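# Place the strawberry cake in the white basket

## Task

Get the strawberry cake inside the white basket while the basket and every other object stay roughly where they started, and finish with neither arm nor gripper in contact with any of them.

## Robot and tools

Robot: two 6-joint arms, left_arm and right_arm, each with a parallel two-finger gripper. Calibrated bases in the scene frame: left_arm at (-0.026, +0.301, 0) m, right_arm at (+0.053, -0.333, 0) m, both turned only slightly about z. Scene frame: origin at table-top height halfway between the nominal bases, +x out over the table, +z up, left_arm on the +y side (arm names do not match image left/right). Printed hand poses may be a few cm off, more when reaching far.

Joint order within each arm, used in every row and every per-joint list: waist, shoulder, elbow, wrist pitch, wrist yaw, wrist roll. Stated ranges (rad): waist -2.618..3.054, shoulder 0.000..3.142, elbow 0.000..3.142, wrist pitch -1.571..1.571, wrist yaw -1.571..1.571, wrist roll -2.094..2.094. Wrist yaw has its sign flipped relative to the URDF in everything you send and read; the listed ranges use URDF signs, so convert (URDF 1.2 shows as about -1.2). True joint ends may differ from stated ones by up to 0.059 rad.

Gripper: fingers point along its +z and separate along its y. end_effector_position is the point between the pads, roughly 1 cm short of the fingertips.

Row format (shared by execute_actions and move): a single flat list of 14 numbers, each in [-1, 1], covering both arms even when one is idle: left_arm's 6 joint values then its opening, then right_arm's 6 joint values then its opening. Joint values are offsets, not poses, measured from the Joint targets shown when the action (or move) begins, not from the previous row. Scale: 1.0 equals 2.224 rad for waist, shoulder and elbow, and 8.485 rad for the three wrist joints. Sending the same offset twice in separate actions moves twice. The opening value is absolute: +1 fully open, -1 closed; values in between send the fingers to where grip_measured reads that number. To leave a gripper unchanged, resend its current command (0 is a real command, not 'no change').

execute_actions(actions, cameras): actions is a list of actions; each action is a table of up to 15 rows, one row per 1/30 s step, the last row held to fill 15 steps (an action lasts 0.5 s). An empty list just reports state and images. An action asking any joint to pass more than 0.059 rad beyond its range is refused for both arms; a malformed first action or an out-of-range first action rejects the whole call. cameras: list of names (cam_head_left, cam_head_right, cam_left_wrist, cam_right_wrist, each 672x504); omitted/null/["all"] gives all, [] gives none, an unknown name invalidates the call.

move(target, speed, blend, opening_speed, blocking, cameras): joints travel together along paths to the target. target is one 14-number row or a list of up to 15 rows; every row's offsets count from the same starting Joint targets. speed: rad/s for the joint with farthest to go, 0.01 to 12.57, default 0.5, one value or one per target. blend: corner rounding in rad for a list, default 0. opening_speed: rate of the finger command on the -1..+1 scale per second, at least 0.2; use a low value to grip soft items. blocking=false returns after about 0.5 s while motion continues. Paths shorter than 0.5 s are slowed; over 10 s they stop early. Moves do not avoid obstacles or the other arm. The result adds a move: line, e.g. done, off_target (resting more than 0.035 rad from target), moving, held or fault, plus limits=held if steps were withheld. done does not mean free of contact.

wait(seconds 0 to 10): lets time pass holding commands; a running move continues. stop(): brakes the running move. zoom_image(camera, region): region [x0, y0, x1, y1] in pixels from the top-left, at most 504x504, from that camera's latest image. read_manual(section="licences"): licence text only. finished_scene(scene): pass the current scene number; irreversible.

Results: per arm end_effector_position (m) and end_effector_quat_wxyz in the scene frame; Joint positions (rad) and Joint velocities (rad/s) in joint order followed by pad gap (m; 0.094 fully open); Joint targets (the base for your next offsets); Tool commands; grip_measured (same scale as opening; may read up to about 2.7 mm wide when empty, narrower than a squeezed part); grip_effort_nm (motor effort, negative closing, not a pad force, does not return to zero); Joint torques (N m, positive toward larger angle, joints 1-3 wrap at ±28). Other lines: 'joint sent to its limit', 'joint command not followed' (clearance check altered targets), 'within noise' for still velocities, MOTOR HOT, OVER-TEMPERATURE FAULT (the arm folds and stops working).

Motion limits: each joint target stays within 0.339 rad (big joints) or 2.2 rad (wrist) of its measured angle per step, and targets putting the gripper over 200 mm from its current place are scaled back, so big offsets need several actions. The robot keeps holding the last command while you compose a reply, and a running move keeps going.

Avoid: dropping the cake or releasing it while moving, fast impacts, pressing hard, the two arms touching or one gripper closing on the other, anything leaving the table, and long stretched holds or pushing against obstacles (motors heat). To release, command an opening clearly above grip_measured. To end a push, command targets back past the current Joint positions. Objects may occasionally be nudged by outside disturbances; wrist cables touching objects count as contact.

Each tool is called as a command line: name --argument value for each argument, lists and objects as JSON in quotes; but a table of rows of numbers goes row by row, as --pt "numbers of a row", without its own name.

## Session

execute_actions --actions '[]' --cameras '["cam_head_left"]'

Scene clock: 0.00 s.
left_arm: end_effector_position=(+0.3701, +0.3334, +0.1050) grip_measured=+1.000 grip_effort_nm=n/a end_effector_quat_wxyz=(+0.593, -0.053, +0.803, +0.032) | right_arm: end_effector_position=(+0.4655, -0.3440, +0.1221) grip_measured=+1.000 grip_effort_nm=n/a end_effector_quat_wxyz=(+0.618, +0.034, +0.785, -0.032)
Joint positions: left_arm=[0.018 1.543 0.359 0.885 0.068 -0.032 0.094] | right_arm=[0.01 1.573 0.405 0.93 -0.111 0.019 0.094]
Joint velocities: within noise
Joint torques (N m): no reading
Motor temperatures (°C): left_arm=[22 24 21 20 23 19 23] | right_arm=[23 22 23 26 23 21 20]
Heat: left arm: 24 °C; right arm: 26 °C.
Joint targets: left_arm=[0.018 1.538 0.364 0.880 0.068 -0.032] | right_arm=[0.010 1.570 0.408 0.918 -0.112 0.019]
Tool commands: left_gripper/opening=+1.0 right_gripper/opening=+1.0
Images, in order (width x height): cam_head_left 672x504.

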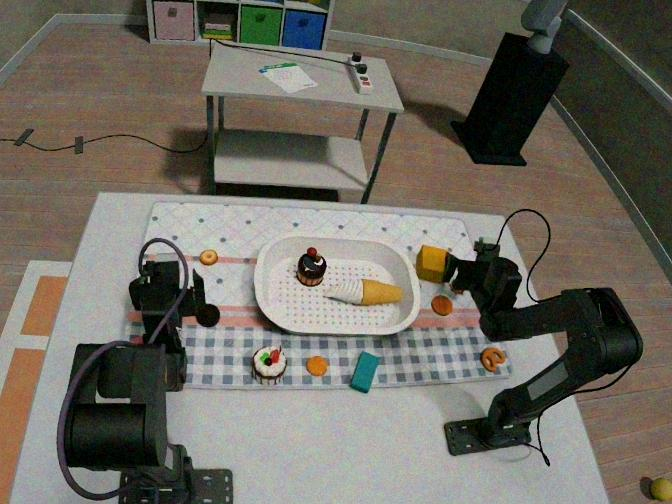

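move --pt "-0.13 0.005 0.556 -0.127 -0.008 0.0038 1 0 0 0 0 0 0 1" --pt "-0.3026 0.0351 0.45 -0.2592 -0.008 0.0038 1 0 0 0 0 0 0 1" --speed 1.5 --blend 0.3 --cameras '["cam_left_wrist"]'

Scene clock: 8.67 s.
left_arm: end_effector_position=(+0.2131, +0.1321, +0.1363) grip_measured=+1.000 grip_effort_nm=0.007 end_effector_quat_wxyz=(+0.022, +0.302, +0.953, -0.004) | right_arm: end_effector_position=(+0.4655, -0.3440, +0.1221) grip_measured=+1.000 grip_effort_nm=0.027 end_effector_quat_wxyz=(+0.618, +0.034, +0.785, -0.032)
Joint positions: left_arm=[-0.651 1.609 1.377 -1.295 0.005 -0.006 0.094] | right_arm=[0.01 1.573 0.405 0.93 -0.111 0.019 0.094]
Joint velocities: within noise
Joint torques (N m): left_arm=[-0.34 -5.71 4.7 0.21 -0.04 0.09] | right_arm=[0.03 -5.01 6.6 1.53 -0.05 -0.01]
Motor temperatures (°C): left_arm=[22 25 22 23 23 19 23] | right_arm=[23 22 23 28 23 21 20]
Heat: left arm: 25 °C; right arm: 28 °C.
Joint targets: left_arm=[-0.654 1.616 1.365 -1.319 0.000 0.000] | right_arm=[0.010 1.570 0.408 0.918 -0.112 0.019]
move: done
Images, in order (width x height): cam_left_wrist 672x504.

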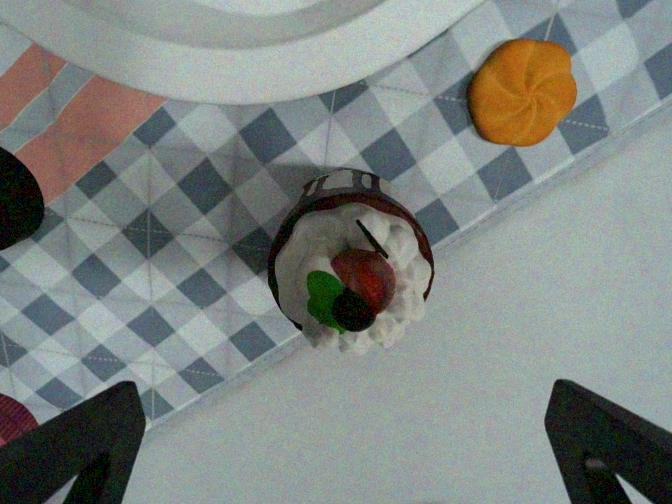

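move --pt "0 0.0297 -0.1515 0.0475 0 0 1 0 0 0 0 0 0 1" --pt "0 0.0297 -0.1515 0.0475 0 0 0.25 0 0 0 0 0 0 1" --pt "0 0 0 0 0 0 0.25 0 0 0 0 0 0 1" --pt "0.0647 0.1641 0.2217 0.0157 0 0 0.25 0 0 0 0 0 0 1" --speed '[0.5,0.5,0.8,0.8]' --blend '[0,0,0.1,0]' --opening_speed 0.6 --cameras '["cam_left_wrist"]'

Scene clock: 19.73 s.
left_arm: end_effector_position=(+0.3547, +0.1033, +0.1434) grip_measured=+0.404 grip_effort_nm=-1.028 end_effector_quat_wxyz=(+0.109, +0.233, +0.966, -0.028) | right_arm: end_effector_position=(+0.4655, -0.3440, +0.1221) grip_measured=+1.000 grip_effort_nm=0.032 end_effector_quat_wxyz=(+0.618, +0.034, +0.785, -0.032)
Joint positions: left_arm=[-0.51 1.971 1.825 -1.2 -0.002 -0.006 0.066] | right_arm=[0.01 1.573 0.405 0.93 -0.111 0.019 0.094]
Joint velocities: within noise
Joint torques (N m): left_arm=[-0.03 -9.25 8.58 0.94 0.02 0.09] | right_arm=[0.03 -5 6.6 1.54 -0.05 -0.01]
Motor temperatures (°C): left_arm=[22 25 23 22 23 19 23] | right_arm=[23 23 24 30 23 21 20]
Heat: left arm: 25 °C; right arm: 30 °C.
Joint targets: left_arm=[-0.511 1.981 1.858 -1.186 0.000 0.000] | right_arm=[0.010 1.570 0.408 0.918 -0.112 0.019]
move: done
Images, in order (width x height): cam_left_wrist 672x504.

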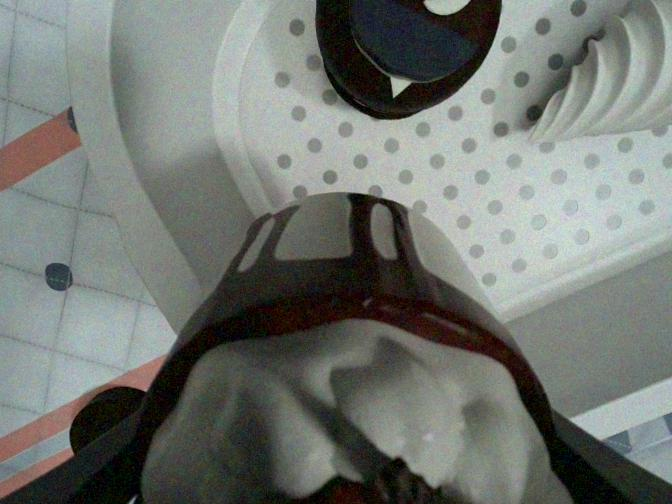

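move --pt "-0.0324 0.0472 0.071 -0.0062 0 0 0.25 0 0 0 0 0 0 1" --pt "-0.0324 0.1003 -0.0463 0.0258 0 0 0.25 0 0 0 0 0 0 1" --pt "-0.0324 0.1003 -0.0463 0.0258 0 0 0.85 0 0 0 0 0 0 1" --pt "-0.0324 0.0472 0.071 -0.0062 0 0 0.85 0 0 0 0 0 0 1" --pt "-0.0324 0.01 0.11 -0.02 0 0 0.85 0 0 0 0 0 0 1" --speed '[0.7,0.2,0.5,0.5,0.7]' --opening_speed 0.7 --cameras '["cam_left_wrist","cam_head_left"]'

Scene clock: 35.27 s.
left_arm: end_effector_position=(+0.3551, +0.0633, +0.1973) grip_measured=+0.848 grip_effort_nm=0.115 end_effector_quat_wxyz=(+0.148, +0.270, +0.951, -0.044) | right_arm: end_effector_position=(+0.4655, -0.3440, +0.1221) grip_measured=+1.000 grip_effort_nm=0.032 end_effector_quat_wxyz=(+0.618, +0.034, +0.785, -0.032)
Joint positions: left_arm=[-0.589 2.015 2.084 -1.33 -0.002 -0.006 0.087] | right_arm=[0.01 1.573 0.405 0.93 -0.111 0.019 0.094]
Joint velocities: within noise
Joint torques (N m): left_arm=[0.57 -11.26 7.23 0.72 0.03 0.1] | right_arm=[0.03 -5 6.61 1.54 -0.04 -0.01]
Motor temperatures (°C): left_arm=[22 27 24 22 23 19 23] | right_arm=[23 23 24 31 23 21 20]
Heat: left arm: 27 °C; right arm: 31 °C.
Joint targets: left_arm=[-0.582 2.003 2.103 -1.356 0.000 0.000] | right_arm=[0.010 1.570 0.408 0.918 -0.112 0.019]
move: done; target 3's new numbers were sent with left_arm's wrist pitch 0.039 rad from that target
Images, in order (width x height): cam_head_left 672x504, cam_left_wrist 672x504.

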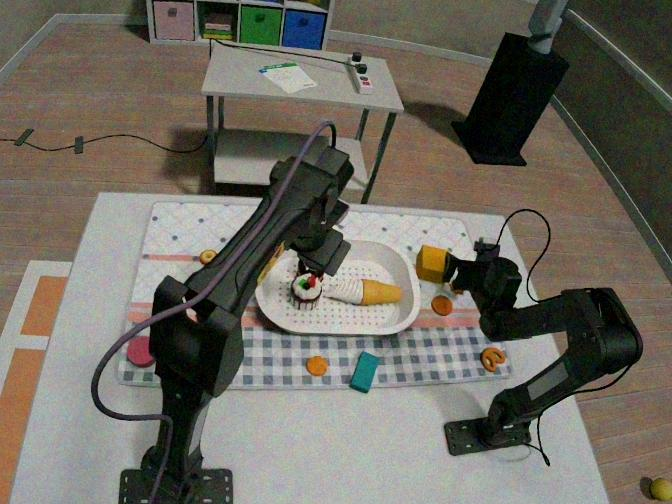

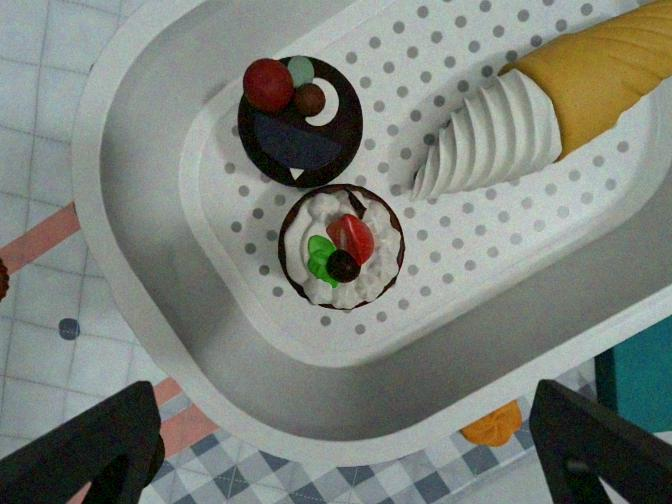

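finished_scene --scene 3

The scene is finished: the task was done.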